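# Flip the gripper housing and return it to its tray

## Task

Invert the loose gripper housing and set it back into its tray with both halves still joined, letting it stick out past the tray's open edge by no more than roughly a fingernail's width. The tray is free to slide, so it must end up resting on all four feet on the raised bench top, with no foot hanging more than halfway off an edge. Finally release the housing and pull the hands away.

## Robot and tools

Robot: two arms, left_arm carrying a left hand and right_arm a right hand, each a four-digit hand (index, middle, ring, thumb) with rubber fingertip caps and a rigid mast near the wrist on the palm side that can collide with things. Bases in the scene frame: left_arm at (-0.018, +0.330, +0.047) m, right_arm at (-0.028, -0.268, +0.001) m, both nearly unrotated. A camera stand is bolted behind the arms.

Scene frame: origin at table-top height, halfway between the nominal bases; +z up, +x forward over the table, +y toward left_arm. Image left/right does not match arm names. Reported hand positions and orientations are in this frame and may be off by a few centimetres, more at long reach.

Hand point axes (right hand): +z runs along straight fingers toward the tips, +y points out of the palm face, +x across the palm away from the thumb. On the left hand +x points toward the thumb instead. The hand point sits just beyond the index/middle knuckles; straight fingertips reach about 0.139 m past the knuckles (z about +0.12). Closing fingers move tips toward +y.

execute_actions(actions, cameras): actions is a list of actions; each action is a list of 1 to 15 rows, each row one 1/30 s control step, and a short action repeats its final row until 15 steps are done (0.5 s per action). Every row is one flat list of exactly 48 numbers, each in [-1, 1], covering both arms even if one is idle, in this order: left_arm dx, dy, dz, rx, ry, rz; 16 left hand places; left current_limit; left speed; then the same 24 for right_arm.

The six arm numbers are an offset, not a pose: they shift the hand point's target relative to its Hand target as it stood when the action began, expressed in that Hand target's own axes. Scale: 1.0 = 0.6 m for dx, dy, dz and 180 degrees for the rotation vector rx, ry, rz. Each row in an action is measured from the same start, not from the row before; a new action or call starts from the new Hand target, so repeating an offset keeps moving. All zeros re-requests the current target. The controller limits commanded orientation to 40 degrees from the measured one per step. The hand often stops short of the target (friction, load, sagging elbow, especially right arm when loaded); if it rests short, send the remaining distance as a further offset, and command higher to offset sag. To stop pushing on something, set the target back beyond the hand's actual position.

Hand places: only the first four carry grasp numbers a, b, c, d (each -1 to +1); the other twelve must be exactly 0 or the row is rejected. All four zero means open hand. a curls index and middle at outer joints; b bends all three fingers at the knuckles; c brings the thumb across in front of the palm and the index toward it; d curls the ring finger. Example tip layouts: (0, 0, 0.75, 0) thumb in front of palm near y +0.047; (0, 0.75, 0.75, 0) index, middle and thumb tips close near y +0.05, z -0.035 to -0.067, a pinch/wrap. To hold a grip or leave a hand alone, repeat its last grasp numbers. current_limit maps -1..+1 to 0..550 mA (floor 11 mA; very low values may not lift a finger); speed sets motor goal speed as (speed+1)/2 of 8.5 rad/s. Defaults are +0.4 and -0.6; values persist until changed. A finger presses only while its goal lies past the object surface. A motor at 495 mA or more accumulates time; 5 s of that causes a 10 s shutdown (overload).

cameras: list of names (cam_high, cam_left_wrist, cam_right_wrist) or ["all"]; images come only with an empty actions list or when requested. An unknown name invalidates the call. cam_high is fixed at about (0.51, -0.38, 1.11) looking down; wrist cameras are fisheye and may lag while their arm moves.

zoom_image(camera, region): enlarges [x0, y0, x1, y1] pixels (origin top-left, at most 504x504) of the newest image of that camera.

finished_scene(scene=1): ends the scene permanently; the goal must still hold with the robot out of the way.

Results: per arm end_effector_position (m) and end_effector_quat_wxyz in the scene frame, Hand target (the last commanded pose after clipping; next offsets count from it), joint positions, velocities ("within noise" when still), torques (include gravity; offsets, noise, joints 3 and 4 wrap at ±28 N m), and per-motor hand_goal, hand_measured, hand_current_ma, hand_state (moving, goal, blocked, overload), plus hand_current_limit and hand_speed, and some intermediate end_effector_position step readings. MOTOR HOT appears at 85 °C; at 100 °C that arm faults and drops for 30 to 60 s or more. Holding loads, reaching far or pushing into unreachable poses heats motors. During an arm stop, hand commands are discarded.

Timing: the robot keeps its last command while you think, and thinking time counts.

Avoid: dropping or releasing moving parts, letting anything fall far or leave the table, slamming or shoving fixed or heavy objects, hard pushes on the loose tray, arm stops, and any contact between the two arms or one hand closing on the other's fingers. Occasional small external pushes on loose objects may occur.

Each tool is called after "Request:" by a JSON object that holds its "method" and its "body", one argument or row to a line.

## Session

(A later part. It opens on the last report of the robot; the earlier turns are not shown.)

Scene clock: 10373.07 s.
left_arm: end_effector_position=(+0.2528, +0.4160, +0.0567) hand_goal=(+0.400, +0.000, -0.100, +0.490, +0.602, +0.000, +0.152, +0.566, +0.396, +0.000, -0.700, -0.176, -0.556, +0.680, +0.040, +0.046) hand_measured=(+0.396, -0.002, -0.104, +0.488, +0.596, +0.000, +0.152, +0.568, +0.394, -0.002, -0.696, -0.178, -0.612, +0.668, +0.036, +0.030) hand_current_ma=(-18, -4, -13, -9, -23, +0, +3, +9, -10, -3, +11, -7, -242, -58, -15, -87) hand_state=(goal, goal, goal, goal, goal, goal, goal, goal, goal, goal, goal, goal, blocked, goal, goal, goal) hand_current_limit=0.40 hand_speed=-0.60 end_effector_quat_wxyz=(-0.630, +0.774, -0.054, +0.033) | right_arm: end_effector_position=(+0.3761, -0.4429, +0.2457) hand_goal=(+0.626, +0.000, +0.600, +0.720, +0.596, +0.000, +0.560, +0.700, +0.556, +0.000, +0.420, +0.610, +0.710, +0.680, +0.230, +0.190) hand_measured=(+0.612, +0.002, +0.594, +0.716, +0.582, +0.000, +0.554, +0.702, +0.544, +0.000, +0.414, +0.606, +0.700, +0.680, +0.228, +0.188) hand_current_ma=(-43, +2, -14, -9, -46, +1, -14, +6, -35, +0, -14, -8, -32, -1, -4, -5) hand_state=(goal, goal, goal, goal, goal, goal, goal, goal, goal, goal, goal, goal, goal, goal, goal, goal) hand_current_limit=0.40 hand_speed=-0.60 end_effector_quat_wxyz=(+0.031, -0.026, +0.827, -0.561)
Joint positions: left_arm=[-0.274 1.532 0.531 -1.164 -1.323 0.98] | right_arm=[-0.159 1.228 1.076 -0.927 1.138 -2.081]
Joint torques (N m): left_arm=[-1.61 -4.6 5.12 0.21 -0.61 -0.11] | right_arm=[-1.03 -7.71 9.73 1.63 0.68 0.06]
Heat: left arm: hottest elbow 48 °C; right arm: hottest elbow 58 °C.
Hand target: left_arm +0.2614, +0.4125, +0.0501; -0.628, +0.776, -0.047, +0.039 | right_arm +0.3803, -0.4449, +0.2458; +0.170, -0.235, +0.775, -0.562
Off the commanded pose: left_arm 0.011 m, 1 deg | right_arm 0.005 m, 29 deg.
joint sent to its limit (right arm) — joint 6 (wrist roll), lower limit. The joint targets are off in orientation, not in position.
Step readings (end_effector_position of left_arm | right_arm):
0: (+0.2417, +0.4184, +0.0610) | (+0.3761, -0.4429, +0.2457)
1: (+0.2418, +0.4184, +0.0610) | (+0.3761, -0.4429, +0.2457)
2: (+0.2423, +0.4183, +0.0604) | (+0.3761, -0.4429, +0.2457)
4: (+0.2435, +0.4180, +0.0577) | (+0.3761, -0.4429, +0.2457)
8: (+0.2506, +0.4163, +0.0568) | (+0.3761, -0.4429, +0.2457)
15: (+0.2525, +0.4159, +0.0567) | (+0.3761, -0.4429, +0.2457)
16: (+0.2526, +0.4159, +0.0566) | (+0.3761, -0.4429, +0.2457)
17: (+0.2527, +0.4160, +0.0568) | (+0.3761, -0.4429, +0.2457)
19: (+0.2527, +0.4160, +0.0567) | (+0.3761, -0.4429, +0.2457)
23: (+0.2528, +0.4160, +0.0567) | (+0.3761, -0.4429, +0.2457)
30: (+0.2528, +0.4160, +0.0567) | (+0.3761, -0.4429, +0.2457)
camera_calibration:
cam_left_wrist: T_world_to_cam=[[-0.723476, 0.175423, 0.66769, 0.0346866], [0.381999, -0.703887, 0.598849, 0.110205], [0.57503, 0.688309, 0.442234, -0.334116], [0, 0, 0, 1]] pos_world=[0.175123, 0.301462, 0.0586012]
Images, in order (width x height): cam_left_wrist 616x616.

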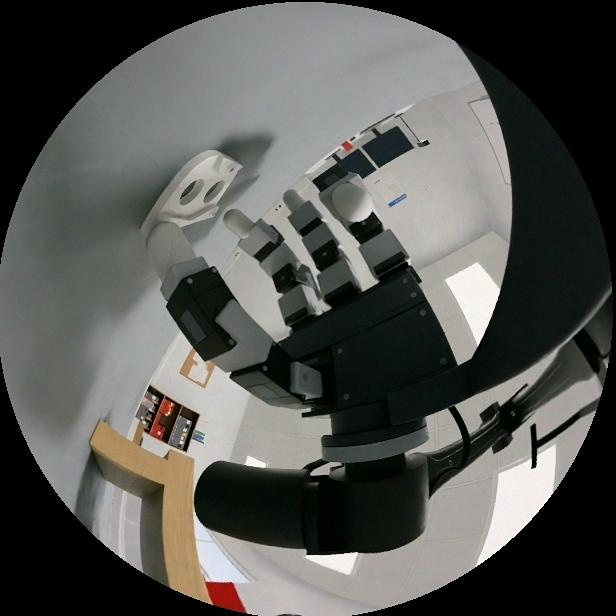

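Request:
{"method": "execute_actions", "body": {
  "actions": [
    [[0,-0.02,-0.005,0,0,0,0.25,0.05,0.76,0.8,0,0,0,0,0,0,0,0,0,0,0,0,0.4,-0.6,0,0,0,0,0,0,0,0.1,0,0.1,0,0,0,0,0,0,0,0,0,0,0,0,0.4,-0.6]],
    [[-0.0063,0.002,-0.0324,0,0,0,0.25,0.05,0.76,0.8,0,0,0,0,0,0,0,0,0,0,0,0,0.4,-0.6,0,0,0,0,0,0,0,0.1,0,0.1,0,0,0,0,0,0,0,0,0,0,0,0,0.4,-0.6]]
  ],
  "cameras": ["cam_left_wrist"]
}}

Request:
{"method": "zoom_image", "body": {
  "camera": "cam_left_wrist",
  "region": [60, 100, 320, 300]
}}

Scene clock: 10384.23 s.
left_arm: end_effector_position=(+0.2452, +0.3988, +0.0635) hand_goal=(+0.522, +0.000, -0.128, +0.472, +0.760, +0.000, +0.170, +0.566, +0.530, +0.000, -0.700, -0.194, -0.556, +0.680, +0.040, +0.028) hand_measured=(+0.504, -0.002, -0.126, +0.474, +0.740, +0.000, +0.162, +0.568, +0.516, -0.002, -0.696, -0.190, -0.558, +0.678, +0.038, +0.026) hand_current_ma=(-74, -4, +6, +10, -84, +0, -26, +9, -58, -3, +11, +11, -9, -9, -6, -7) hand_state=(goal, goal, goal, goal, blocked, goal, goal, goal, goal, goal, goal, goal, goal, goal, goal, goal) hand_current_limit=0.40 hand_speed=-0.60 end_effector_quat_wxyz=(-0.627, +0.776, -0.053, +0.033) | right_arm: end_effector_position=(+0.3761, -0.4429, +0.2457) hand_goal=(+0.626, +0.000, +0.600, +0.720, +0.596, +0.000, +0.560, +0.700, +0.556, +0.000, +0.420, +0.610, +0.710, +0.680, +0.230, +0.190) hand_measured=(+0.612, +0.002, +0.594, +0.716, +0.582, +0.000, +0.554, +0.702, +0.544, +0.000, +0.414, +0.606, +0.700, +0.680, +0.228, +0.188) hand_current_ma=(-43, +2, -14, -9, -46, +1, -14, +6, -35, +0, -14, -8, -32, -1, -4, -5) hand_state=(goal, goal, goal, goal, goal, goal, goal, goal, goal, goal, goal, goal, goal, goal, goal, goal) hand_current_limit=0.40 hand_speed=-0.60 end_effector_quat_wxyz=(+0.031, -0.026, +0.827, -0.561)
Joint positions: left_arm=[-0.348 1.553 0.554 -1.354 -1.269 0.781] | right_arm=[-0.159 1.228 1.076 -0.927 1.138 -2.081]
Joint torques (N m): left_arm=[-2.02 -6.42 5.57 -1.46 -0.65 -0.14] | right_arm=[-1.08 -7.53 9.77 1.61 0.66 0.05]
Heat: left arm: hottest elbow 47 °C; right arm: hottest elbow 58 °C.
Hand target: left_arm +0.2553, +0.3934, +0.0653; -0.628, +0.776, -0.047, +0.039 | right_arm +0.3803, -0.4449, +0.2458; +0.170, -0.235, +0.775, -0.562
Off the commanded pose: left_arm 0.012 m, 1 deg | right_arm 0.005 m, 29 deg.
joint sent to its limit (right arm) — joint 6 (wrist roll), lower limit. The joint targets are off in orientation, not in position.
Step readings (end_effector_position of left_arm | right_arm):
0: (+0.2528, +0.4160, +0.0567) | (+0.3761, -0.4429, +0.2457)
1: (+0.2528, +0.4160, +0.0567) | (+0.3761, -0.4429, +0.2457)
2: (+0.2530, +0.4159, +0.0567) | (+0.3761, -0.4429, +0.2457)
4: (+0.2528, +0.4160, +0.0571) | (+0.3761, -0.4429, +0.2457)
8: (+0.2516, +0.4162, +0.0575) | (+0.3761, -0.4429, +0.2457)
15: (+0.2505, +0.4164, +0.0578) | (+0.3761, -0.4429, +0.2457)
16: (+0.2502, +0.4163, +0.0577) | (+0.3761, -0.4429, +0.2457)
17: (+0.2492, +0.4148, +0.0575) | (+0.3761, -0.4429, +0.2457)
19: (+0.2453, +0.4110, +0.0570) | (+0.3761, -0.4429, +0.2457)
23: (+0.2415, +0.4023, +0.0590) | (+0.3761, -0.4429, +0.2457)
30: (+0.2443, +0.3988, +0.0634) | (+0.3761, -0.4429, +0.2457)
camera_calibration:
cam_left_wrist: T_world_to_cam=[[-0.723734, 0.179232, 0.666397, 0.0262602], [0.383591, -0.698257, 0.604397, 0.0940838], [0.573644, 0.693046, 0.4366, -0.322159], [0, 0, 0, 1]] pos_world=[0.16772, 0.284259, 0.0662913]
Images, in order (width x height): cam_left_wrist 616x616.

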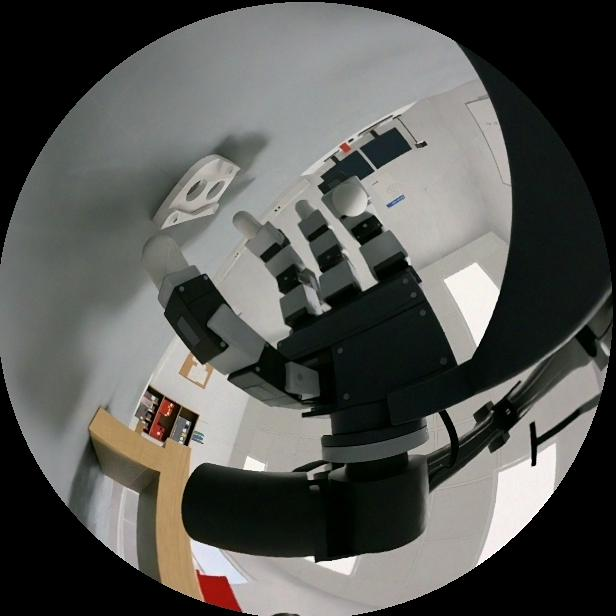

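Scaled by 1.938 from the camera's 616x616 image, which has a finer 880x880 frame.

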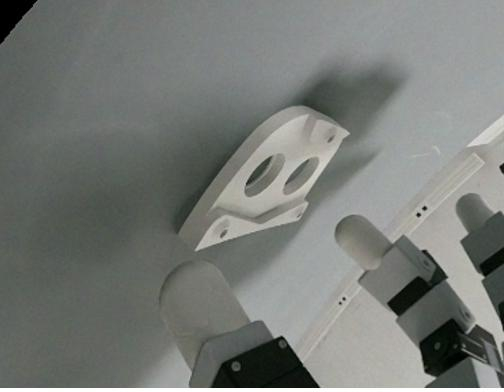

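Request:
{"method": "execute_actions", "body": {
  "actions": [
    [[-0.0097,0.0076,0.0117,0,-0.0217,-0.0046,0.25,0.04,0.76,0.8,0,0,0,0,0,0,0,0,0,0,0,0,0.4,-0.6,0,0,0,0,0,0,0,0.1,0,0.1,0,0,0,0,0,0,0,0,0,0,0,0,0.4,-0.6]]
  ],
  "cameras": ["cam_left_wrist"]
}}

Request:
{"method": "zoom_image", "body": {
  "camera": "cam_left_wrist",
  "region": [60, 100, 320, 300]
}}

Scene clock: 10445.20 s.
left_arm: end_effector_position=(+0.2426, +0.4007, +0.0585) hand_goal=(+0.536, +0.000, -0.130, +0.470, +0.778, +0.000, +0.172, +0.566, +0.546, +0.000, -0.700, -0.196, -0.556, +0.680, +0.040, +0.026) hand_measured=(+0.516, -0.002, -0.128, +0.474, +0.758, +0.000, +0.164, +0.568, +0.530, -0.002, -0.696, -0.192, -0.558, +0.678, +0.038, +0.026) hand_current_ma=(-81, -4, +7, +10, -87, +0, -29, +9, -63, -3, +11, +11, -9, -9, -6, +1) hand_state=(goal, goal, goal, goal, blocked, goal, goal, goal, goal, goal, goal, goal, goal, goal, goal, goal) hand_current_limit=0.40 hand_speed=-0.60 end_effector_quat_wxyz=(-0.628, +0.777, -0.029, +0.017) | right_arm: end_effector_position=(+0.3761, -0.4429, +0.2457) hand_goal=(+0.626, +0.000, +0.600, +0.720, +0.596, +0.000, +0.560, +0.700, +0.556, +0.000, +0.420, +0.610, +0.710, +0.680, +0.230, +0.190) hand_measured=(+0.612, +0.002, +0.594, +0.716, +0.582, +0.000, +0.554, +0.702, +0.544, +0.000, +0.414, +0.606, +0.700, +0.680, +0.228, +0.188) hand_current_ma=(-43, +2, -14, -9, -46, +1, -14, +6, -35, +0, -14, -8, -32, -1, -4, -5) hand_state=(goal, goal, goal, goal, goal, goal, goal, goal, goal, goal, goal, goal, goal, goal, goal, goal) hand_current_limit=0.40 hand_speed=-0.60 end_effector_quat_wxyz=(+0.031, -0.026, +0.827, -0.561)
Joint positions: left_arm=[-0.341 1.61 0.577 -1.424 -1.233 0.667] | right_arm=[-0.159 1.228 1.076 -0.927 1.138 -2.081]
Joint torques (N m): left_arm=[-0.5 -6.71 4.89 -1.7 -0.58 -0.12] | right_arm=[-0.97 -7.36 9.76 1.51 0.68 0.06]
Heat: left arm: hottest elbow 46 °C; right arm: hottest elbow 58 °C.
Hand target: left_arm +0.2503, +0.4000, +0.0594; -0.629, +0.777, -0.020, +0.017 | right_arm +0.3803, -0.4449, +0.2458; +0.170, -0.235, +0.775, -0.562
Off the commanded pose: left_arm 0.008 m, 1 deg | right_arm 0.005 m, 29 deg.
joint sent to its limit (right arm) — joint 6 (wrist roll), lower limit. The joint targets are off in orientation, not in position.
Step readings (end_effector_position of left_arm | right_arm):
0: (+0.2452, +0.3988, +0.0635) | (+0.3761, -0.4429, +0.2457)
1: (+0.2451, +0.3988, +0.0634) | (+0.3761, -0.4429, +0.2457)
2: (+0.2443, +0.3985, +0.0630) | (+0.3761, -0.4429, +0.2457)
4: (+0.2428, +0.3985, +0.0615) | (+0.3761, -0.4429, +0.2457)
8: (+0.2409, +0.3999, +0.0578) | (+0.3761, -0.4429, +0.2457)
15: (+0.2412, +0.4008, +0.0578) | (+0.3761, -0.4429, +0.2457)
camera_calibration:
cam_left_wrist: T_world_to_cam=[[-0.736196, 0.136925, 0.662772, 0.0475722], [0.41992, -0.675586, 0.606012, 0.0813301], [0.530738, 0.724455, 0.439866, -0.322155], [0, 0, 0, 1]] pos_world=[0.17185, 0.281818, 0.0608884]
Images, in order (width x height): cam_left_wrist 616x616.

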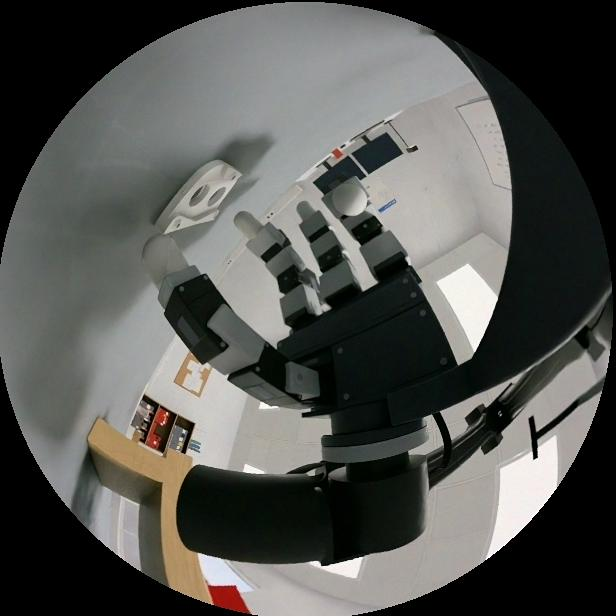

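Scaled by 1.938 from the camera's 616x616 image, which has a finer 880x880 frame.

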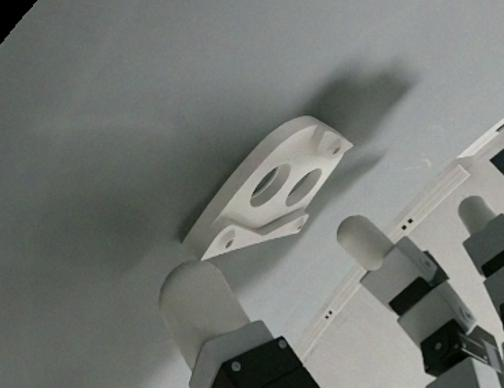

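Request:
{"method": "execute_actions", "body": {
  "actions": [
    [[-0.0033,0.0172,0.0035,0,0,0,0.25,0.06,0.76,0.8,0,0,0,0,0,0,0,0,0,0,0,0,0.4,-0.6,0,0,0,0,0,0,0,0.1,0,0.1,0,0,0,0,0,0,0,0,0,0,0,0,0.4,-0.6]]
  ],
  "cameras": ["cam_left_wrist"]
}}

Request:
{"method": "zoom_image", "body": {
  "camera": "cam_left_wrist",
  "region": [60, 100, 320, 300]
}}

Scene clock: 10451.90 s.
left_arm: end_effector_position=(+0.2406, +0.4015, +0.0503) hand_goal=(+0.508, +0.000, -0.124, +0.474, +0.742, +0.000, +0.168, +0.566, +0.516, +0.000, -0.700, -0.192, -0.556, +0.680, +0.040, +0.030) hand_measured=(+0.502, -0.002, -0.128, +0.474, +0.736, +0.000, +0.164, +0.568, +0.512, -0.002, -0.696, -0.192, -0.558, +0.678, +0.038, +0.028) hand_current_ma=(-22, -4, -11, -3, -26, +0, -14, +9, -14, -3, +11, -2, -9, -9, -6, -7) hand_state=(goal, goal, goal, goal, goal, goal, goal, goal, goal, goal, goal, goal, goal, goal, goal, goal) hand_current_limit=0.40 hand_speed=-0.60 end_effector_quat_wxyz=(-0.630, +0.776, -0.032, +0.009) | right_arm: end_effector_position=(+0.3761, -0.4429, +0.2457) hand_goal=(+0.626, +0.000, +0.600, +0.720, +0.596, +0.000, +0.560, +0.700, +0.556, +0.000, +0.420, +0.610, +0.710, +0.680, +0.230, +0.190) hand_measured=(+0.612, +0.002, +0.594, +0.716, +0.582, +0.000, +0.554, +0.702, +0.544, +0.000, +0.414, +0.606, +0.700, +0.680, +0.228, +0.188) hand_current_ma=(-43, +2, -14, -9, -46, +1, -14, +6, -35, +0, -14, -8, -32, -1, -4, -5) hand_state=(goal, goal, goal, goal, goal, goal, goal, goal, goal, goal, goal, goal, goal, goal, goal, goal) hand_current_limit=0.40 hand_speed=-0.60 end_effector_quat_wxyz=(+0.031, -0.026, +0.827, -0.561)
Joint positions: left_arm=[-0.341 1.646 0.577 -1.414 -1.229 0.656] | right_arm=[-0.159 1.228 1.076 -0.927 1.138 -2.081]
Joint torques (N m): left_arm=[-0.62 -7.18 4 -0.9 -0.54 -0.1] | right_arm=[-0.73 -7.71 9.8 1.54 0.68 0.05]
Heat: left arm: hottest elbow 46 °C; right arm: hottest elbow 58 °C.
Hand target: left_arm +0.2483, +0.4000, +0.0489; -0.629, +0.777, -0.020, +0.017 | right_arm +0.3803, -0.4449, +0.2458; +0.170, -0.235, +0.775, -0.562
Off the commanded pose: left_arm 0.008 m, 2 deg | right_arm 0.005 m, 29 deg.
joint sent to its limit (right arm) — joint 6 (wrist roll), lower limit. The joint targets are off in orientation, not in position.
Step readings (end_effector_position of left_arm | right_arm):
0: (+0.2427, +0.4007, +0.0585) | (+0.3761, -0.4429, +0.2457)
1: (+0.2427, +0.4007, +0.0584) | (+0.3761, -0.4429, +0.2457)
2: (+0.2426, +0.4008, +0.0582) | (+0.3761, -0.4429, +0.2457)
4: (+0.2416, +0.4010, +0.0564) | (+0.3761, -0.4429, +0.2457)
8: (+0.2403, +0.4015, +0.0516) | (+0.3761, -0.4429, +0.2457)
15: (+0.2404, +0.4015, +0.0503) | (+0.3761, -0.4429, +0.2457)
camera_calibration:
cam_left_wrist: T_world_to_cam=[[-0.727183, 0.129476, 0.674122, 0.0516691], [0.431789, -0.677156, 0.595834, 0.0859264], [0.533632, 0.724359, 0.43651, -0.318517], [0, 0, 0, 1]] pos_world=[0.170442, 0.282216, 0.0530065]
Images, in order (width x height): cam_left_wrist 616x616.

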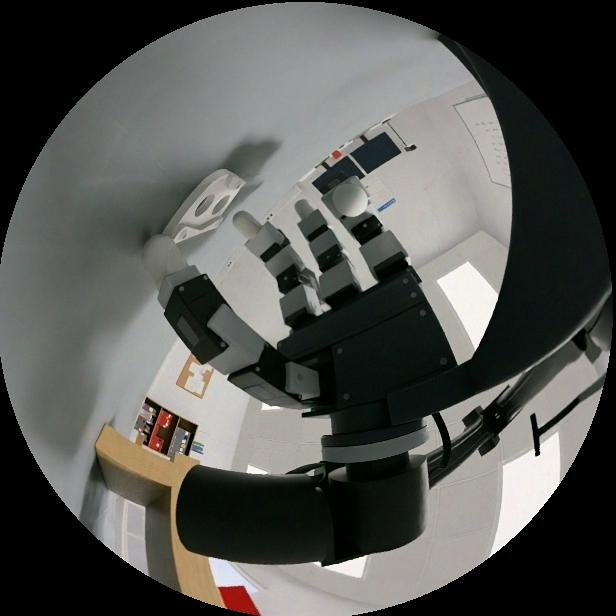

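Scaled by 1.938 from the camera's 616x616 image, which has a finer 880x880 frame.

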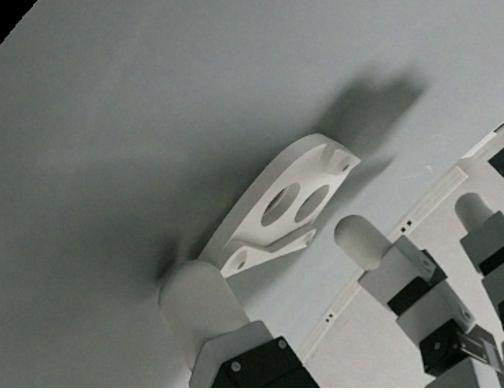

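Request:
{"method": "execute_actions", "body": {
  "actions": [
    [[0,0.003,0.003,0,0,0,0.25,0.12,0.76,0.8,0,0,0,0,0,0,0,0,0,0,0,0,0.4,-0.6,0,0,0,0,0,0,0,0.1,0,0.1,0,0,0,0,0,0,0,0,0,0,0,0,0.4,-0.6]]
  ],
  "cameras": ["cam_left_wrist"]
}}

Request:
{"method": "zoom_image", "body": {
  "camera": "cam_left_wrist",
  "region": [60, 100, 320, 300]
}}

Scene clock: 10456.87 s.
left_arm: end_effector_position=(+0.2427, +0.4008, +0.0487) hand_goal=(+0.428, +0.000, -0.106, +0.486, +0.638, +0.000, +0.156, +0.566, +0.426, +0.000, -0.700, -0.180, -0.556, +0.680, +0.040, +0.042) hand_measured=(+0.422, -0.002, -0.110, +0.484, +0.632, +0.000, +0.156, +0.568, +0.422, -0.002, -0.696, -0.182, -0.558, +0.678, +0.038, +0.040) hand_current_ma=(-19, -4, -14, -9, -24, +0, +2, +9, -11, -3, +11, -7, -9, -9, -5, -8) hand_state=(goal, goal, goal, goal, goal, goal, goal, goal, goal, goal, goal, goal, goal, goal, goal, goal) hand_current_limit=0.40 hand_speed=-0.60 end_effector_quat_wxyz=(-0.629, +0.777, -0.028, +0.014) | right_arm: end_effector_position=(+0.3761, -0.4429, +0.2457) hand_goal=(+0.626, +0.000, +0.600, +0.720, +0.596, +0.000, +0.560, +0.700, +0.556, +0.000, +0.420, +0.610, +0.710, +0.680, +0.230, +0.190) hand_measured=(+0.612, +0.002, +0.594, +0.716, +0.582, +0.000, +0.554, +0.702, +0.544, +0.000, +0.414, +0.606, +0.700, +0.680, +0.228, +0.188) hand_current_ma=(-43, +2, -14, -9, -46, +1, -14, +6, -35, +0, -14, -8, -32, -1, -4, -5) hand_state=(goal, goal, goal, goal, goal, goal, goal, goal, goal, goal, goal, goal, goal, goal, goal, goal) hand_current_limit=0.40 hand_speed=-0.60 end_effector_quat_wxyz=(+0.031, -0.026, +0.827, -0.561)
Joint positions: left_arm=[-0.341 1.648 0.577 -1.398 -1.229 0.656] | right_arm=[-0.159 1.228 1.076 -0.927 1.138 -2.081]
Joint torques (N m): left_arm=[-0.09 -7 3.89 -0.73 -0.73 -0.09] | right_arm=[-1.03 -7.47 9.8 1.52 0.65 0.07]
Heat: left arm: hottest elbow 46 °C; right arm: hottest elbow 58 °C.
Hand target: left_arm +0.2484, +0.4014, +0.0468; -0.629, +0.777, -0.020, +0.017 | right_arm +0.3803, -0.4449, +0.2458; +0.170, -0.235, +0.775, -0.562
Off the commanded pose: left_arm 0.006 m, 1 deg | right_arm 0.005 m, 29 deg.
joint sent to its limit (right arm) — joint 6 (wrist roll), lower limit. The joint targets are off in orientation, not in position.
Step readings (end_effector_position of left_arm | right_arm):
0: (+0.2406, +0.4015, +0.0503) | (+0.3761, -0.4429, +0.2457)
1: (+0.2406, +0.4014, +0.0503) | (+0.3761, -0.4429, +0.2457)
2: (+0.2408, +0.4014, +0.0502) | (+0.3761, -0.4429, +0.2457)
4: (+0.2415, +0.4012, +0.0497) | (+0.3761, -0.4429, +0.2457)
8: (+0.2423, +0.4009, +0.0490) | (+0.3761, -0.4429, +0.2457)
15: (+0.2427, +0.4008, +0.0487) | (+0.3761, -0.4429, +0.2457)
camera_calibration:
cam_left_wrist: T_world_to_cam=[[-0.735727, 0.132126, 0.664265, 0.0557982], [0.424396, -0.674413, 0.604198, 0.0858285], [0.527819, 0.726436, 0.440111, -0.318133], [0, 0, 0, 1]] pos_world=[0.172544, 0.281615, 0.0510916]
Images, in order (width x height): cam_left_wrist 616x616.

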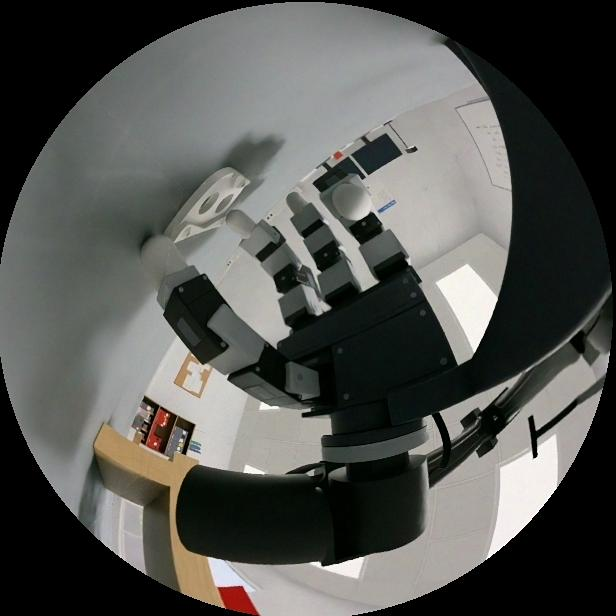

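Scaled by 1.938 from the camera's 616x616 image, which has a finer 880x880 frame.

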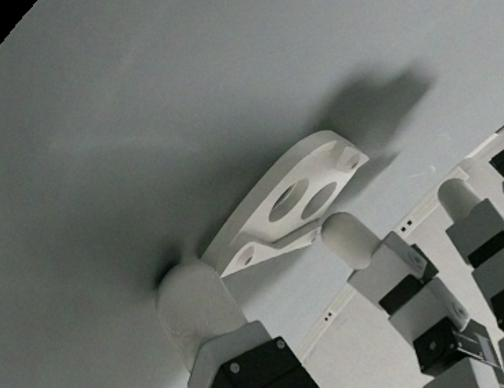

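Request:
{"method": "execute_actions", "body": {
  "actions": [
    [[0,0.0,0.0,0,0,0,0.25,0.16,0.76,0.8,0,0,0,0,0,0,0,0,0,0,0,0,0.4,-0.6,0,0,0,0,0,0,0,0.1,0,0.1,0,0,0,0,0,0,0,0,0,0,0,0,0.4,-0.6]]
  ],
  "cameras": ["cam_left_wrist"]
}}

Request:
{"method": "zoom_image", "body": {
  "camera": "cam_left_wrist",
  "region": [60, 100, 320, 300]
}}

Scene clock: 10462.27 s.
left_arm: end_effector_position=(+0.2428, +0.4010, +0.0487) hand_goal=(+0.374, +0.000, -0.094, +0.494, +0.568, +0.000, +0.148, +0.566, +0.366, +0.000, -0.700, -0.172, -0.556, +0.680, +0.040, +0.050) hand_measured=(+0.372, -0.002, -0.096, +0.492, +0.562, +0.000, +0.150, +0.568, +0.364, -0.002, -0.696, -0.174, -0.558, +0.678, +0.038, +0.048) hand_current_ma=(-9, -4, -8, -8, -23, +0, +3, +9, -9, -3, +11, -7, -9, -9, -5, -8) hand_state=(goal, goal, goal, goal, goal, goal, goal, goal, goal, goal, goal, goal, goal, goal, goal, goal) hand_current_limit=0.40 hand_speed=-0.60 end_effector_quat_wxyz=(-0.629, +0.777, -0.028, +0.014) | right_arm: end_effector_position=(+0.3761, -0.4429, +0.2457) hand_goal=(+0.626, +0.000, +0.600, +0.720, +0.596, +0.000, +0.560, +0.700, +0.556, +0.000, +0.420, +0.610, +0.710, +0.680, +0.230, +0.190) hand_measured=(+0.612, +0.002, +0.594, +0.716, +0.582, +0.000, +0.554, +0.702, +0.544, +0.000, +0.414, +0.606, +0.700, +0.680, +0.228, +0.188) hand_current_ma=(-43, +2, -14, -9, -46, +1, -14, +6, -35, +0, -14, -8, -32, -1, -4, -5) hand_state=(goal, goal, goal, goal, goal, goal, goal, goal, goal, goal, goal, goal, goal, goal, goal, goal) hand_current_limit=0.40 hand_speed=-0.60 end_effector_quat_wxyz=(+0.031, -0.026, +0.827, -0.561)
Joint positions: left_arm=[-0.341 1.648 0.577 -1.398 -1.23 0.656] | right_arm=[-0.159 1.228 1.076 -0.927 1.138 -2.081]
Joint torques (N m): left_arm=[-0.91 -6.77 3.99 -0.79 -0.7 -0.05] | right_arm=[-0.85 -7.47 9.83 1.5 0.66 0.09]
Heat: left arm: hottest elbow 46 °C; right arm: hottest elbow 58 °C.
Hand target: left_arm +0.2484, +0.4014, +0.0467; -0.629, +0.777, -0.020, +0.017 | right_arm +0.3803, -0.4449, +0.2458; +0.170, -0.235, +0.775, -0.562
Off the commanded pose: left_arm 0.006 m, 1 deg | right_arm 0.005 m, 29 deg.
joint sent to its limit (right arm) — joint 6 (wrist roll), lower limit. The joint targets are off in orientation, not in position.
Step readings (end_effector_position of left_arm | right_arm):
0: (+0.2427, +0.4008, +0.0487) | (+0.3761, -0.4429, +0.2457)
1: (+0.2427, +0.4008, +0.0487) | (+0.3761, -0.4429, +0.2457)
2: (+0.2428, +0.4009, +0.0488) | (+0.3761, -0.4429, +0.2457)
4: (+0.2428, +0.4010, +0.0487) | (+0.3761, -0.4429, +0.2457)
8: (+0.2428, +0.4010, +0.0487) | (+0.3761, -0.4429, +0.2457)
15: (+0.2428, +0.4010, +0.0487) | (+0.3761, -0.4429, +0.2457)
camera_calibration:
cam_left_wrist: T_world_to_cam=[[-0.735771, 0.131955, 0.664251, 0.0559812], [0.424205, -0.674778, 0.603925, 0.0860632], [0.527912, 0.726129, 0.440506, -0.318165], [0, 0, 0, 1]] pos_world=[0.172644, 0.281715, 0.0509921]
Images, in order (width x height): cam_left_wrist 616x616.

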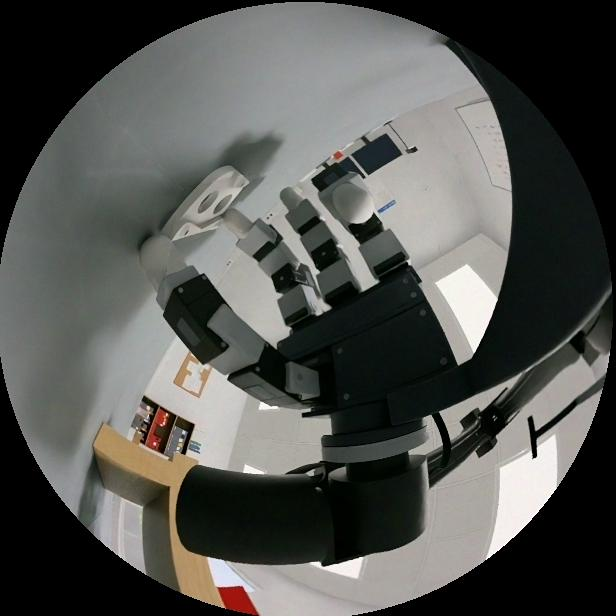

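Scaled by 1.938 from the camera's 616x616 image, which has a finer 880x880 frame.

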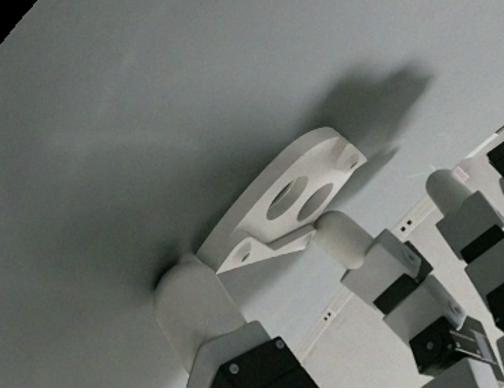

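Request:
{"method": "execute_actions", "body": {
  "actions": [
    [[0,0.0,0.0,0,0,0,0.25,0.2,0.76,0.8,0,0,0,0,0,0,0,0,0,0,0,0,0.4,-0.6,0,0,0,0,0,0,0,0.1,0,0.1,0,0,0,0,0,0,0,0,0,0,0,0,0.4,-0.6]]
  ],
  "cameras": ["cam_left_wrist"]
}}

Request:
{"method": "zoom_image", "body": {
  "camera": "cam_left_wrist",
  "region": [60, 100, 320, 300]
}}

Scene clock: 10466.10 s.
left_arm: end_effector_position=(+0.2428, +0.4011, +0.0487) hand_goal=(+0.320, +0.000, -0.082, +0.502, +0.498, +0.000, +0.140, +0.566, +0.306, +0.000, -0.700, -0.164, -0.556, +0.680, +0.040, +0.058) hand_measured=(+0.322, -0.002, -0.082, +0.500, +0.492, +0.000, +0.142, +0.568, +0.304, -0.002, -0.696, -0.166, -0.558, +0.678, +0.038, +0.056) hand_current_ma=(+9, -4, -2, -7, -21, +0, +4, +9, -7, -3, +11, -7, -9, -9, -5, -8) hand_state=(goal, goal, goal, goal, goal, goal, goal, goal, goal, goal, goal, goal, goal, goal, goal, goal) hand_current_limit=0.40 hand_speed=-0.60 end_effector_quat_wxyz=(-0.629, +0.777, -0.028, +0.014) | right_arm: end_effector_position=(+0.3761, -0.4429, +0.2457) hand_goal=(+0.626, +0.000, +0.600, +0.720, +0.596, +0.000, +0.560, +0.700, +0.556, +0.000, +0.420, +0.610, +0.710, +0.680, +0.230, +0.190) hand_measured=(+0.612, +0.002, +0.594, +0.716, +0.582, +0.000, +0.554, +0.702, +0.544, +0.000, +0.414, +0.606, +0.700, +0.680, +0.228, +0.188) hand_current_ma=(-43, +2, -14, -9, -46, +1, -14, +6, -35, +0, -14, -8, -32, -1, -4, -5) hand_state=(goal, goal, goal, goal, goal, goal, goal, goal, goal, goal, goal, goal, goal, goal, goal, goal) hand_current_limit=0.40 hand_speed=-0.60 end_effector_quat_wxyz=(+0.031, -0.026, +0.827, -0.561)
Joint positions: left_arm=[-0.34 1.648 0.577 -1.398 -1.231 0.656] | right_arm=[-0.159 1.228 1.076 -0.927 1.138 -2.081]
Joint torques (N m): left_arm=[-0.85 -7.12 3.81 -0.83 -0.68 -0.04] | right_arm=[-0.79 -7.53 9.73 1.57 0.67 0.08]
Heat: left arm: hottest elbow 45 °C; right arm: hottest elbow 58 °C.
Hand target: left_arm +0.2484, +0.4013, +0.0467; -0.629, +0.777, -0.020, +0.017 | right_arm +0.3803, -0.4449, +0.2458; +0.170, -0.235, +0.775, -0.562
Off the commanded pose: left_arm 0.006 m, 1 deg | right_arm 0.005 m, 29 deg.
joint sent to its limit (right arm) — joint 6 (wrist roll), lower limit. The joint targets are off in orientation, not in position.
Step readings (end_effector_position of left_arm | right_arm):
0: (+0.2428, +0.4010, +0.0487) | (+0.3761, -0.4429, +0.2457)
1: (+0.2428, +0.4010, +0.0487) | (+0.3761, -0.4429, +0.2457)
2: (+0.2428, +0.4010, +0.0487) | (+0.3761, -0.4429, +0.2457)
4: (+0.2428, +0.4011, +0.0487) | (+0.3761, -0.4429, +0.2457)
8: (+0.2428, +0.4011, +0.0487) | (+0.3761, -0.4429, +0.2457)
15: (+0.2428, +0.4011, +0.0487) | (+0.3761, -0.4429, +0.2457)
camera_calibration:
cam_left_wrist: T_world_to_cam=[[-0.73584, 0.131761, 0.664212, 0.0560365], [0.424185, -0.674894, 0.603809, 0.0861726], [0.527831, 0.726056, 0.440723, -0.318214], [0, 0, 0, 1]] pos_world=[0.172644, 0.281815, 0.0509923]
Images, in order (width x height): cam_left_wrist 616x616.

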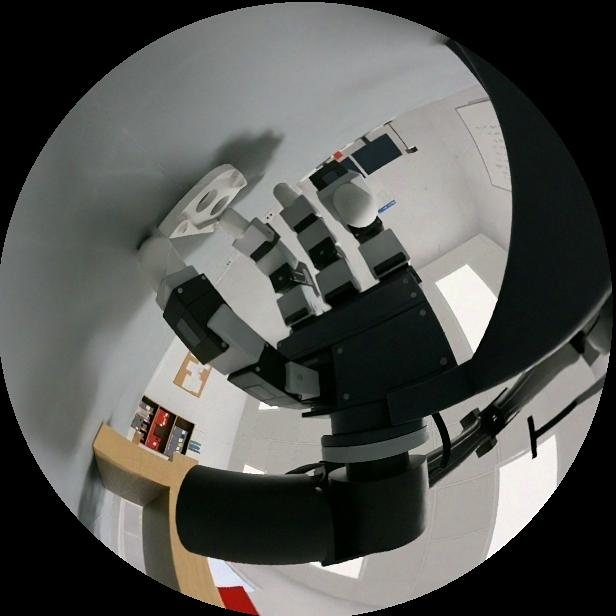

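Scaled by 1.938 from the camera's 616x616 image, which has a finer 880x880 frame.

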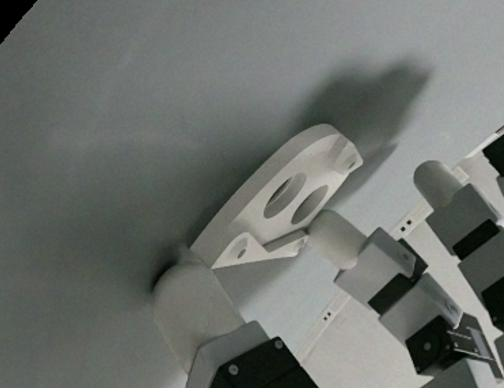

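Request:
{"method": "execute_actions", "body": {
  "actions": [
    [[0,0.0,0.012,0,0,0,0.25,0.2,0.76,0.8,0,0,0,0,0,0,0,0,0,0,0,0,0.4,-0.6,0,0,0,0,0,0,0,0.1,0,0.1,0,0,0,0,0,0,0,0,0,0,0,0,0.4,-0.6]]
  ],
  "cameras": ["cam_left_wrist"]
}}

Request:
{"method": "zoom_image", "body": {
  "camera": "cam_left_wrist",
  "region": [60, 100, 320, 300]
}}

Scene clock: 10474.20 s.
left_arm: end_effector_position=(+0.2487, +0.4054, +0.0483) hand_goal=(+0.320, +0.000, -0.082, +0.502, +0.498, +0.000, +0.140, +0.566, +0.306, +0.000, -0.700, -0.164, -0.556, +0.680, +0.040, +0.058) hand_measured=(+0.316, -0.002, -0.082, +0.500, +0.492, +0.000, +0.142, +0.568, +0.304, -0.002, -0.696, -0.166, -0.588, +0.674, +0.056, +0.062) hand_current_ma=(-15, -4, -2, -7, -21, +0, +4, +9, -8, -3, +11, -7, -137, -21, +79, +19) hand_state=(goal, goal, goal, goal, goal, goal, goal, goal, goal, goal, goal, goal, blocked, goal, goal, goal) hand_current_limit=0.40 hand_speed=-0.60 end_effector_quat_wxyz=(-0.630, +0.776, -0.022, +0.023) | right_arm: end_effector_position=(+0.3761, -0.4429, +0.2457) hand_goal=(+0.626, +0.000, +0.600, +0.720, +0.596, +0.000, +0.560, +0.700, +0.556, +0.000, +0.420, +0.610, +0.710, +0.680, +0.230, +0.190) hand_measured=(+0.612, +0.002, +0.594, +0.716, +0.582, +0.000, +0.554, +0.702, +0.544, +0.000, +0.414, +0.606, +0.700, +0.680, +0.228, +0.188) hand_current_ma=(-43, +2, -14, -9, -46, +1, -14, +6, -35, +0, -14, -8, -32, -1, -4, -5) hand_state=(goal, goal, goal, goal, goal, goal, goal, goal, goal, goal, goal, goal, goal, goal, goal, goal) hand_current_limit=0.40 hand_speed=-0.60 end_effector_quat_wxyz=(+0.031, -0.026, +0.827, -0.561)
Joint positions: left_arm=[-0.32 1.645 0.577 -1.361 -1.253 0.679] | right_arm=[-0.159 1.228 1.076 -0.927 1.138 -2.081]
Joint torques (N m): left_arm=[0.21 -7.82 3.07 -0.47 -0.65 0.24] | right_arm=[-0.67 -7.71 9.77 1.5 0.7 0.08]
Heat: left arm: hottest elbow 45 °C; right arm: hottest elbow 58 °C.
Hand target: left_arm +0.2488, +0.4084, +0.0452; -0.629, +0.777, -0.020, +0.017 | right_arm +0.3803, -0.4449, +0.2458; +0.170, -0.235, +0.775, -0.562
Off the commanded pose: left_arm 0.004 m, 1 deg | right_arm 0.005 m, 29 deg.
joint sent to its limit (right arm) — joint 6 (wrist roll), lower limit. The joint targets are off in orientation, not in position.
Step readings (end_effector_position of left_arm | right_arm):
0: (+0.2428, +0.4011, +0.0487) | (+0.3761, -0.4429, +0.2457)
1: (+0.2429, +0.4012, +0.0488) | (+0.3761, -0.4429, +0.2457)
2: (+0.2438, +0.4014, +0.0487) | (+0.3761, -0.4429, +0.2457)
4: (+0.2457, +0.4030, +0.0485) | (+0.3761, -0.4429, +0.2457)
8: (+0.2476, +0.4053, +0.0483) | (+0.3761, -0.4429, +0.2457)
15: (+0.2486, +0.4054, +0.0483) | (+0.3761, -0.4429, +0.2457)
camera_calibration:
cam_left_wrist: T_world_to_cam=[[-0.74908, 0.13142, 0.649313, 0.0642976], [0.41077, -0.676831, 0.610875, 0.0907289], [0.519756, 0.724313, 0.453017, -0.322179], [0, 0, 0, 1]] pos_world=[0.17835, 0.286317, 0.0487796]
Images, in order (width x height): cam_left_wrist 616x616.

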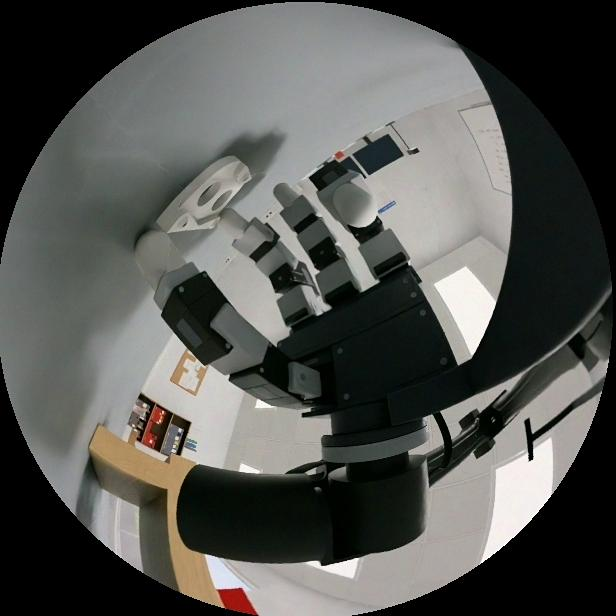

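Scaled by 1.938 from the camera's 616x616 image, which has a finer 880x880 frame.

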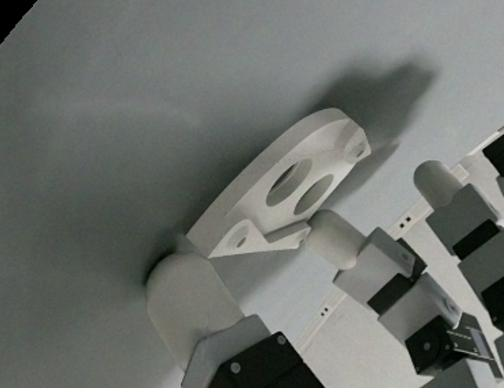

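Request:
{"method": "execute_actions", "body": {
  "actions": [
    [[0,0.0,0.0,0,0,0,0.25,0.25,0.76,0.8,0,0,0,0,0,0,0,0,0,0,0,0,0.4,-0.6,0,0,0,0,0,0,0,0.1,0,0.1,0,0,0,0,0,0,0,0,0,0,0,0,0.4,-0.6]]
  ],
  "cameras": ["cam_left_wrist"]
}}

Request:
{"method": "zoom_image", "body": {
  "camera": "cam_left_wrist",
  "region": [60, 100, 320, 300]
}}

Scene clock: 10480.63 s.
left_arm: end_effector_position=(+0.2488, +0.4060, +0.0485) hand_goal=(+0.252, +0.000, -0.068, +0.512, +0.410, +0.000, +0.130, +0.566, +0.230, +0.000, -0.700, -0.154, -0.556, +0.680, +0.040, +0.068) hand_measured=(+0.258, -0.002, -0.070, +0.510, +0.404, +0.000, +0.132, +0.568, +0.228, -0.002, -0.696, -0.156, -0.590, +0.674, +0.056, +0.070) hand_current_ma=(+22, -4, -4, -7, -19, +0, +5, +9, -5, -3, +11, -7, -138, -21, +79, +7) hand_state=(goal, goal, goal, goal, goal, goal, goal, goal, goal, goal, goal, goal, blocked, goal, goal, goal) hand_current_limit=0.40 hand_speed=-0.60 end_effector_quat_wxyz=(-0.631, +0.775, -0.022, +0.022) | right_arm: end_effector_position=(+0.3761, -0.4429, +0.2457) hand_goal=(+0.626, +0.000, +0.600, +0.720, +0.596, +0.000, +0.560, +0.700, +0.556, +0.000, +0.420, +0.610, +0.710, +0.680, +0.230, +0.190) hand_measured=(+0.612, +0.002, +0.594, +0.716, +0.582, +0.000, +0.554, +0.702, +0.544, +0.000, +0.414, +0.606, +0.700, +0.680, +0.228, +0.188) hand_current_ma=(-43, +2, -14, -9, -46, +1, -14, +6, -35, +0, -14, -8, -32, -1, -4, -5) hand_state=(goal, goal, goal, goal, goal, goal, goal, goal, goal, goal, goal, goal, goal, goal, goal, goal) hand_current_limit=0.40 hand_speed=-0.60 end_effector_quat_wxyz=(+0.031, -0.026, +0.827, -0.561)
Joint positions: left_arm=[-0.318 1.645 0.577 -1.361 -1.255 0.68] | right_arm=[-0.159 1.228 1.076 -0.927 1.138 -2.081]
Joint torques (N m): left_arm=[-0.26 -7.82 3.11 -0.25 -0.59 0.25] | right_arm=[-0.91 -7.53 9.74 1.47 0.67 0.08]
Heat: left arm: hottest elbow 45 °C; right arm: hottest elbow 58 °C.
Hand target: left_arm +0.2487, +0.4084, +0.0452; -0.629, +0.777, -0.020, +0.017 | right_arm +0.3803, -0.4449, +0.2458; +0.170, -0.235, +0.775, -0.562
Off the commanded pose: left_arm 0.004 m, 1 deg | right_arm 0.005 m, 29 deg.
joint sent to its limit (right arm) — joint 6 (wrist roll), lower limit. The joint targets are off in orientation, not in position.
Step readings (end_effector_position of left_arm | right_arm):
0: (+0.2487, +0.4054, +0.0483) | (+0.3761, -0.4429, +0.2457)
1: (+0.2487, +0.4054, +0.0483) | (+0.3761, -0.4429, +0.2457)
2: (+0.2488, +0.4055, +0.0484) | (+0.3761, -0.4429, +0.2457)
4: (+0.2488, +0.4058, +0.0484) | (+0.3761, -0.4429, +0.2457)
8: (+0.2488, +0.4060, +0.0485) | (+0.3761, -0.4429, +0.2457)
15: (+0.2488, +0.4060, +0.0485) | (+0.3761, -0.4429, +0.2457)
camera_calibration:
cam_left_wrist: T_world_to_cam=[[-0.748842, 0.130474, 0.649778, 0.0643815], [0.411209, -0.67742, 0.609926, 0.0910403], [0.519752, 0.723933, 0.453628, -0.322605], [0, 0, 0, 1]] pos_world=[0.17845, 0.286817, 0.0489813]
Images, in order (width x height): cam_left_wrist 616x616.

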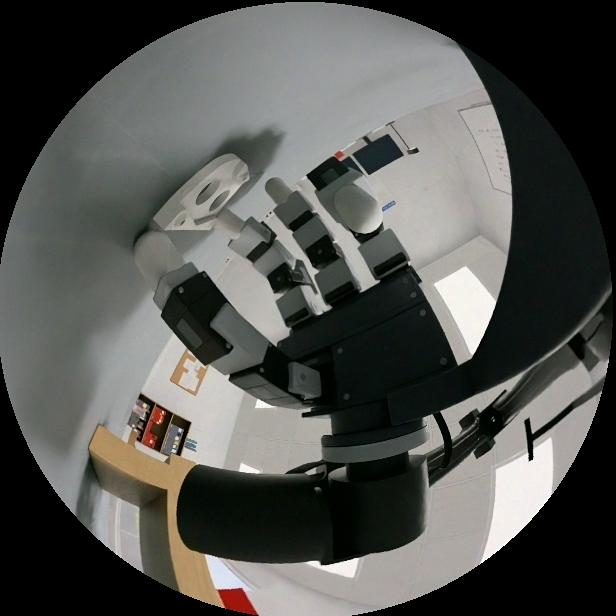

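Scaled by 1.938 from the camera's 616x616 image, which has a finer 880x880 frame.

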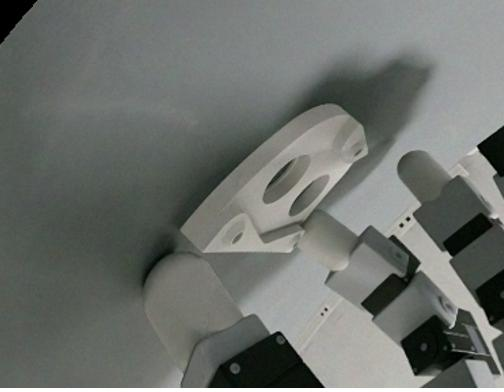

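Request:
{"method": "execute_actions", "body": {
  "actions": [
    [[0.0016,0.0062,-0.0293,0,0,0,0.25,0.05,0.76,0.8,0,0,0,0,0,0,0,0,0,0,0,0,0.4,-0.6,0,0,0,0,0,0,0,0.1,0,0.1,0,0,0,0,0,0,0,0,0,0,0,0,0.4,-0.6]],
    [[-0.0123,-0.002,-0.0012,0,0.0652,0.0139,0.25,0.05,0.76,0.8,0,0,0,0,0,0,0,0,0,0,0,0,0.4,-0.6,0,0,0,0,0,0,0,0.1,0,0.1,0,0,0,0,0,0,0,0,0,0,0,0,0.4,-0.6]]
  ],
  "cameras": ["cam_left_wrist"]
}}

Request:
{"method": "zoom_image", "body": {
  "camera": "cam_left_wrist",
  "region": [60, 100, 320, 300]
}}

Scene clock: 10507.80 s.
left_arm: end_effector_position=(+0.2458, +0.3893, +0.0477) hand_goal=(+0.522, +0.000, -0.128, +0.472, +0.760, +0.000, +0.170, +0.566, +0.530, +0.000, -0.700, -0.194, -0.556, +0.680, +0.040, +0.028) hand_measured=(+0.504, -0.002, -0.126, +0.474, +0.740, +0.000, +0.164, +0.568, +0.516, -0.002, -0.696, -0.190, -0.544, +0.682, +0.022, +0.018) hand_current_ma=(-76, -3, +6, +10, -84, +0, -24, +9, -59, -3, +11, +11, +50, +8, -88, -53) hand_state=(goal, goal, goal, goal, blocked, goal, goal, goal, goal, goal, goal, goal, goal, goal, goal, goal) hand_current_limit=0.40 hand_speed=-0.60 end_effector_quat_wxyz=(-0.633, +0.765, -0.085, +0.088) | right_arm: end_effector_position=(+0.3761, -0.4429, +0.2457) hand_goal=(+0.626, +0.000, +0.600, +0.720, +0.596, +0.000, +0.560, +0.700, +0.556, +0.000, +0.420, +0.610, +0.710, +0.680, +0.230, +0.190) hand_measured=(+0.612, +0.002, +0.594, +0.716, +0.582, +0.000, +0.554, +0.702, +0.544, +0.000, +0.414, +0.606, +0.700, +0.680, +0.228, +0.188) hand_current_ma=(-43, +2, -14, -9, -46, +1, -14, +6, -35, +0, -14, -8, -32, -1, -4, -5) hand_state=(goal, goal, goal, goal, goal, goal, goal, goal, goal, goal, goal, goal, goal, goal, goal, goal) hand_current_limit=0.40 hand_speed=-0.60 end_effector_quat_wxyz=(+0.031, -0.026, +0.827, -0.561)
Joint positions: left_arm=[-0.406 1.552 0.476 -1.154 -1.336 0.871] | right_arm=[-0.159 1.228 1.076 -0.927 1.138 -2.081]
Joint torques (N m): left_arm=[-1.03 -7.65 2.78 -0.47 -0.77 0.37] | right_arm=[-0.91 -7.41 9.83 1.47 0.68 0.07]
Heat: left arm: hottest elbow 44 °C; right arm: hottest elbow 58 °C.
Hand target: left_arm +0.2414, +0.3903, +0.0466; -0.624, +0.771, -0.101, +0.082 | right_arm +0.3803, -0.4449, +0.2458; +0.170, -0.235, +0.775, -0.562
Off the commanded pose: left_arm 0.005 m, 2 deg | right_arm 0.005 m, 29 deg.
joint sent to its limit (right arm) — joint 6 (wrist roll), lower limit. The joint targets are off in orientation, not in position.
Step readings (end_effector_position of left_arm | right_arm):
0: (+0.2488, +0.4060, +0.0485) | (+0.3761, -0.4429, +0.2457)
1: (+0.2487, +0.4060, +0.0485) | (+0.3761, -0.4429, +0.2457)
2: (+0.2479, +0.4055, +0.0480) | (+0.3761, -0.4429, +0.2457)
4: (+0.2459, +0.4020, +0.0474) | (+0.3761, -0.4429, +0.2457)
8: (+0.2427, +0.3967, +0.0467) | (+0.3761, -0.4429, +0.2457)
15: (+0.2427, +0.3949, +0.0467) | (+0.3761, -0.4429, +0.2457)
16: (+0.2431, +0.3950, +0.0469) | (+0.3761, -0.4429, +0.2457)
17: (+0.2450, +0.3954, +0.0477) | (+0.3761, -0.4429, +0.2457)
19: (+0.2490, +0.3945, +0.0487) | (+0.3761, -0.4429, +0.2457)
23: (+0.2466, +0.3923, +0.0486) | (+0.3761, -0.4429, +0.2457)
30: (+0.2458, +0.3906, +0.0478) | (+0.3761, -0.4429, +0.2457)
camera_calibration:
cam_left_wrist: T_world_to_cam=[[-0.728045, 0.254281, 0.636626, 0.0121687], [0.268172, -0.749017, 0.605853, 0.144716], [0.6309, 0.611813, 0.477127, -0.293447], [0, 0, 0, 1]] pos_world=[0.155186, 0.284835, 0.0445881]
Images, in order (width x height): cam_left_wrist 616x616.

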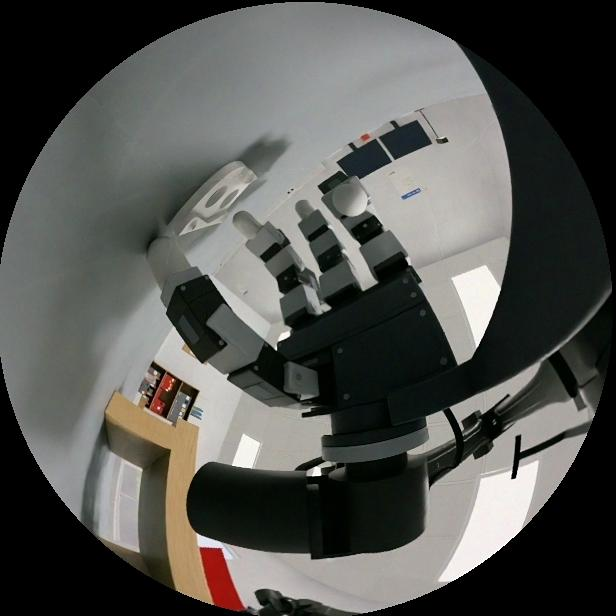

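Scaled by 1.938 from the camera's 616x616 image, which has a finer 880x880 frame.

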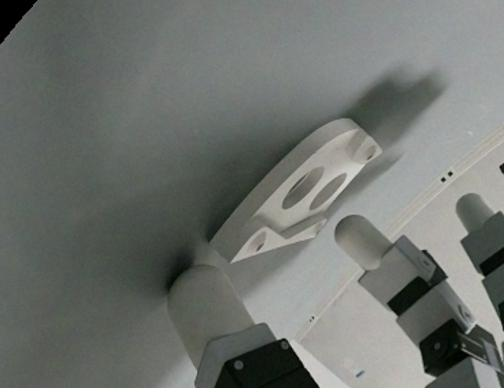

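Request:
{"method": "execute_actions", "body": {
  "actions": [
    [[-0.0183,-0.0023,-0.0055,0,0,0,0.25,0.05,0.76,0.8,0,0,0,0,0,0,0,0,0,0,0,0,0.4,-0.6,0,0,0,0,0,0,0,0.1,0,0.1,0,0,0,0,0,0,0,0,0,0,0,0,0.4,-0.6]]
  ]
}}

Scene clock: 10524.30 s.
left_arm: end_effector_position=(+0.2300, +0.3927, +0.0478) hand_goal=(+0.522, +0.000, -0.128, +0.472, +0.760, +0.000, +0.170, +0.566, +0.530, +0.000, -0.700, -0.194, -0.556, +0.680, +0.040, +0.028) hand_measured=(+0.504, -0.002, -0.126, +0.474, +0.740, +0.000, +0.164, +0.568, +0.516, -0.002, -0.696, -0.190, -0.554, +0.682, +0.038, +0.026) hand_current_ma=(-76, -3, +6, +10, -84, +0, -24, +9, -59, -3, +11, +11, +10, +8, -7, -8) hand_state=(goal, goal, goal, goal, blocked, goal, goal, goal, goal, goal, goal, goal, goal, goal, goal, goal) hand_current_limit=0.40 hand_speed=-0.60 end_effector_quat_wxyz=(-0.626, +0.769, -0.097, +0.079) | right_arm: end_effector_position=(+0.3761, -0.4429, +0.2457) hand_goal=(+0.626, +0.000, +0.600, +0.720, +0.596, +0.000, +0.560, +0.700, +0.556, +0.000, +0.420, +0.610, +0.710, +0.680, +0.230, +0.190) hand_measured=(+0.612, +0.002, +0.594, +0.716, +0.582, +0.000, +0.554, +0.702, +0.544, +0.000, +0.414, +0.606, +0.700, +0.680, +0.228, +0.188) hand_current_ma=(-43, +2, -14, -9, -46, +1, -14, +6, -35, +0, -14, -8, -32, -1, -4, -5) hand_state=(goal, goal, goal, goal, goal, goal, goal, goal, goal, goal, goal, goal, goal, goal, goal, goal) hand_current_limit=0.40 hand_speed=-0.60 end_effector_quat_wxyz=(+0.031, -0.026, +0.827, -0.561)
Joint positions: left_arm=[-0.408 1.493 0.433 -1.12 -1.321 0.946] | right_arm=[-0.159 1.228 1.076 -0.927 1.138 -2.081]
Joint torques (N m): left_arm=[-1.96 -7.18 3.1 -0.36 -0.79 0.26] | right_arm=[-0.85 -7.82 9.73 1.57 0.68 0.08]
Heat: left arm: hottest elbow 43 °C; right arm: hottest elbow 58 °C.
Hand target: left_arm +0.2299, +0.3904, +0.0486; -0.624, +0.771, -0.101, +0.082 | right_arm +0.3803, -0.4449, +0.2458; +0.170, -0.235, +0.775, -0.562
Off the commanded pose: left_arm 0.003 m, 1 deg | right_arm 0.005 m, 29 deg.
joint sent to its limit (right arm) — joint 6 (wrist roll), lower limit. The joint targets are off in orientation, not in position.
Step readings (end_effector_position of left_arm | right_arm):
0: (+0.2458, +0.3893, +0.0477) | (+0.3761, -0.4429, +0.2457)
1: (+0.2457, +0.3893, +0.0477) | (+0.3761, -0.4429, +0.2457)
2: (+0.2453, +0.3895, +0.0476) | (+0.3761, -0.4429, +0.2457)
4: (+0.2424, +0.3901, +0.0477) | (+0.3761, -0.4429, +0.2457)
8: (+0.2332, +0.3926, +0.0479) | (+0.3761, -0.4429, +0.2457)
15: (+0.2304, +0.3928, +0.0480) | (+0.3761, -0.4429, +0.2457)

Request:
{"method": "execute_actions", "body": {
  "actions": [
    [[0.0,0.0,0.003,0,0,0,0.25,0.11,0.76,0.8,0,0,0,0,0,0,0,0,0,0,0,0,0.4,-0.6,0,0,0,0,0,0,0,0.1,0,0.1,0,0,0,0,0,0,0,0,0,0,0,0,0.4,-0.6]]
  ],
  "cameras": ["cam_left_wrist"]
}}

Request:
{"method": "zoom_image", "body": {
  "camera": "cam_left_wrist",
  "region": [60, 100, 320, 300]
}}

Scene clock: 10528.23 s.
left_arm: end_effector_position=(+0.2309, +0.3919, +0.0474) hand_goal=(+0.440, +0.000, -0.110, +0.484, +0.656, +0.000, +0.158, +0.566, +0.440, +0.000, -0.700, -0.182, -0.556, +0.680, +0.040, +0.040) hand_measured=(+0.434, -0.002, -0.114, +0.482, +0.650, +0.000, +0.158, +0.568, +0.436, -0.002, -0.696, -0.184, -0.558, +0.682, +0.034, +0.030) hand_current_ma=(-19, -3, -14, -9, -25, +0, +1, +9, -12, -3, +11, -7, -4, +5, -30, -46) hand_state=(goal, goal, goal, goal, goal, goal, goal, goal, goal, goal, goal, goal, goal, goal, goal, goal) hand_current_limit=0.40 hand_speed=-0.60 end_effector_quat_wxyz=(-0.625, +0.770, -0.099, +0.082) | right_arm: end_effector_position=(+0.3761, -0.4429, +0.2457) hand_goal=(+0.626, +0.000, +0.600, +0.720, +0.596, +0.000, +0.560, +0.700, +0.556, +0.000, +0.420, +0.610, +0.710, +0.680, +0.230, +0.190) hand_measured=(+0.612, +0.002, +0.594, +0.716, +0.582, +0.000, +0.554, +0.702, +0.544, +0.000, +0.414, +0.606, +0.700, +0.680, +0.228, +0.188) hand_current_ma=(-43, +2, -14, -9, -46, +1, -14, +6, -35, +0, -14, -8, -32, -1, -4, -5) hand_state=(goal, goal, goal, goal, goal, goal, goal, goal, goal, goal, goal, goal, goal, goal, goal, goal) hand_current_limit=0.40 hand_speed=-0.60 end_effector_quat_wxyz=(+0.031, -0.026, +0.827, -0.561)
Joint positions: left_arm=[-0.408 1.482 0.428 -1.094 -1.322 0.976] | right_arm=[-0.159 1.228 1.076 -0.927 1.138 -2.081]
Joint torques (N m): left_arm=[-1.26 -6.71 3.23 -0.17 -0.93 0.17] | right_arm=[-0.97 -7.59 9.74 1.57 0.66 0.06]
Heat: left arm: hottest elbow 43 °C; right arm: hottest elbow 58 °C.
Hand target: left_arm +0.2303, +0.3921, +0.0482; -0.624, +0.771, -0.101, +0.082 | right_arm +0.3803, -0.4449, +0.2458; +0.170, -0.235, +0.775, -0.562
Off the commanded pose: left_arm 0.001 m, 0 deg | right_arm 0.005 m, 29 deg.
joint sent to its limit (right arm) — joint 6 (wrist roll), lower limit. The joint targets are off in orientation, not in position.
Step readings (end_effector_position of left_arm | right_arm):
0: (+0.2300, +0.3927, +0.0478) | (+0.3761, -0.4429, +0.2457)
1: (+0.2300, +0.3927, +0.0478) | (+0.3761, -0.4429, +0.2457)
2: (+0.2303, +0.3926, +0.0478) | (+0.3761, -0.4429, +0.2457)
4: (+0.2308, +0.3923, +0.0477) | (+0.3761, -0.4429, +0.2457)
8: (+0.2308, +0.3921, +0.0475) | (+0.3761, -0.4429, +0.2457)
15: (+0.2309, +0.3920, +0.0475) | (+0.3761, -0.4429, +0.2457)
camera_calibration:
cam_left_wrist: T_world_to_cam=[[-0.705962, 0.274499, 0.652892, -0.0129249], [0.274899, -0.743368, 0.609783, 0.14692], [0.652724, 0.609963, 0.44933, -0.288502], [0, 0, 0, 1]] pos_world=[0.138799, 0.288739, 0.0484816]
Images, in order (width x height): cam_left_wrist 616x616.

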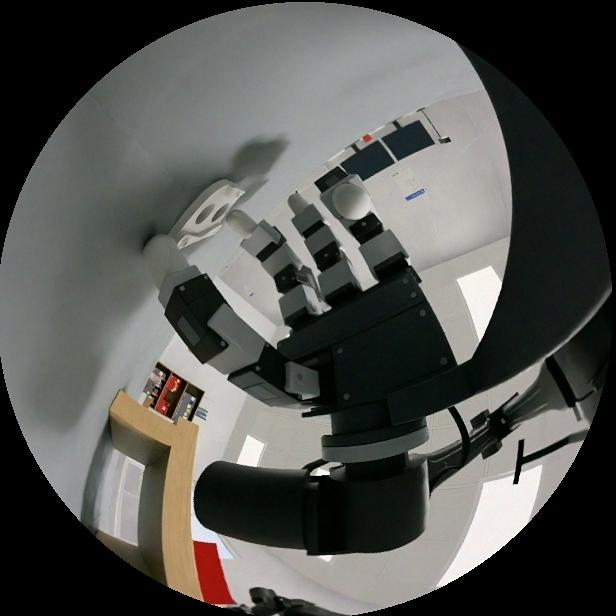

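Scaled by 1.938 from the camera's 616x616 image, which has a finer 880x880 frame.

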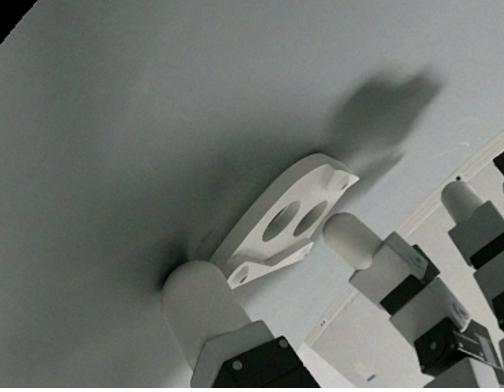

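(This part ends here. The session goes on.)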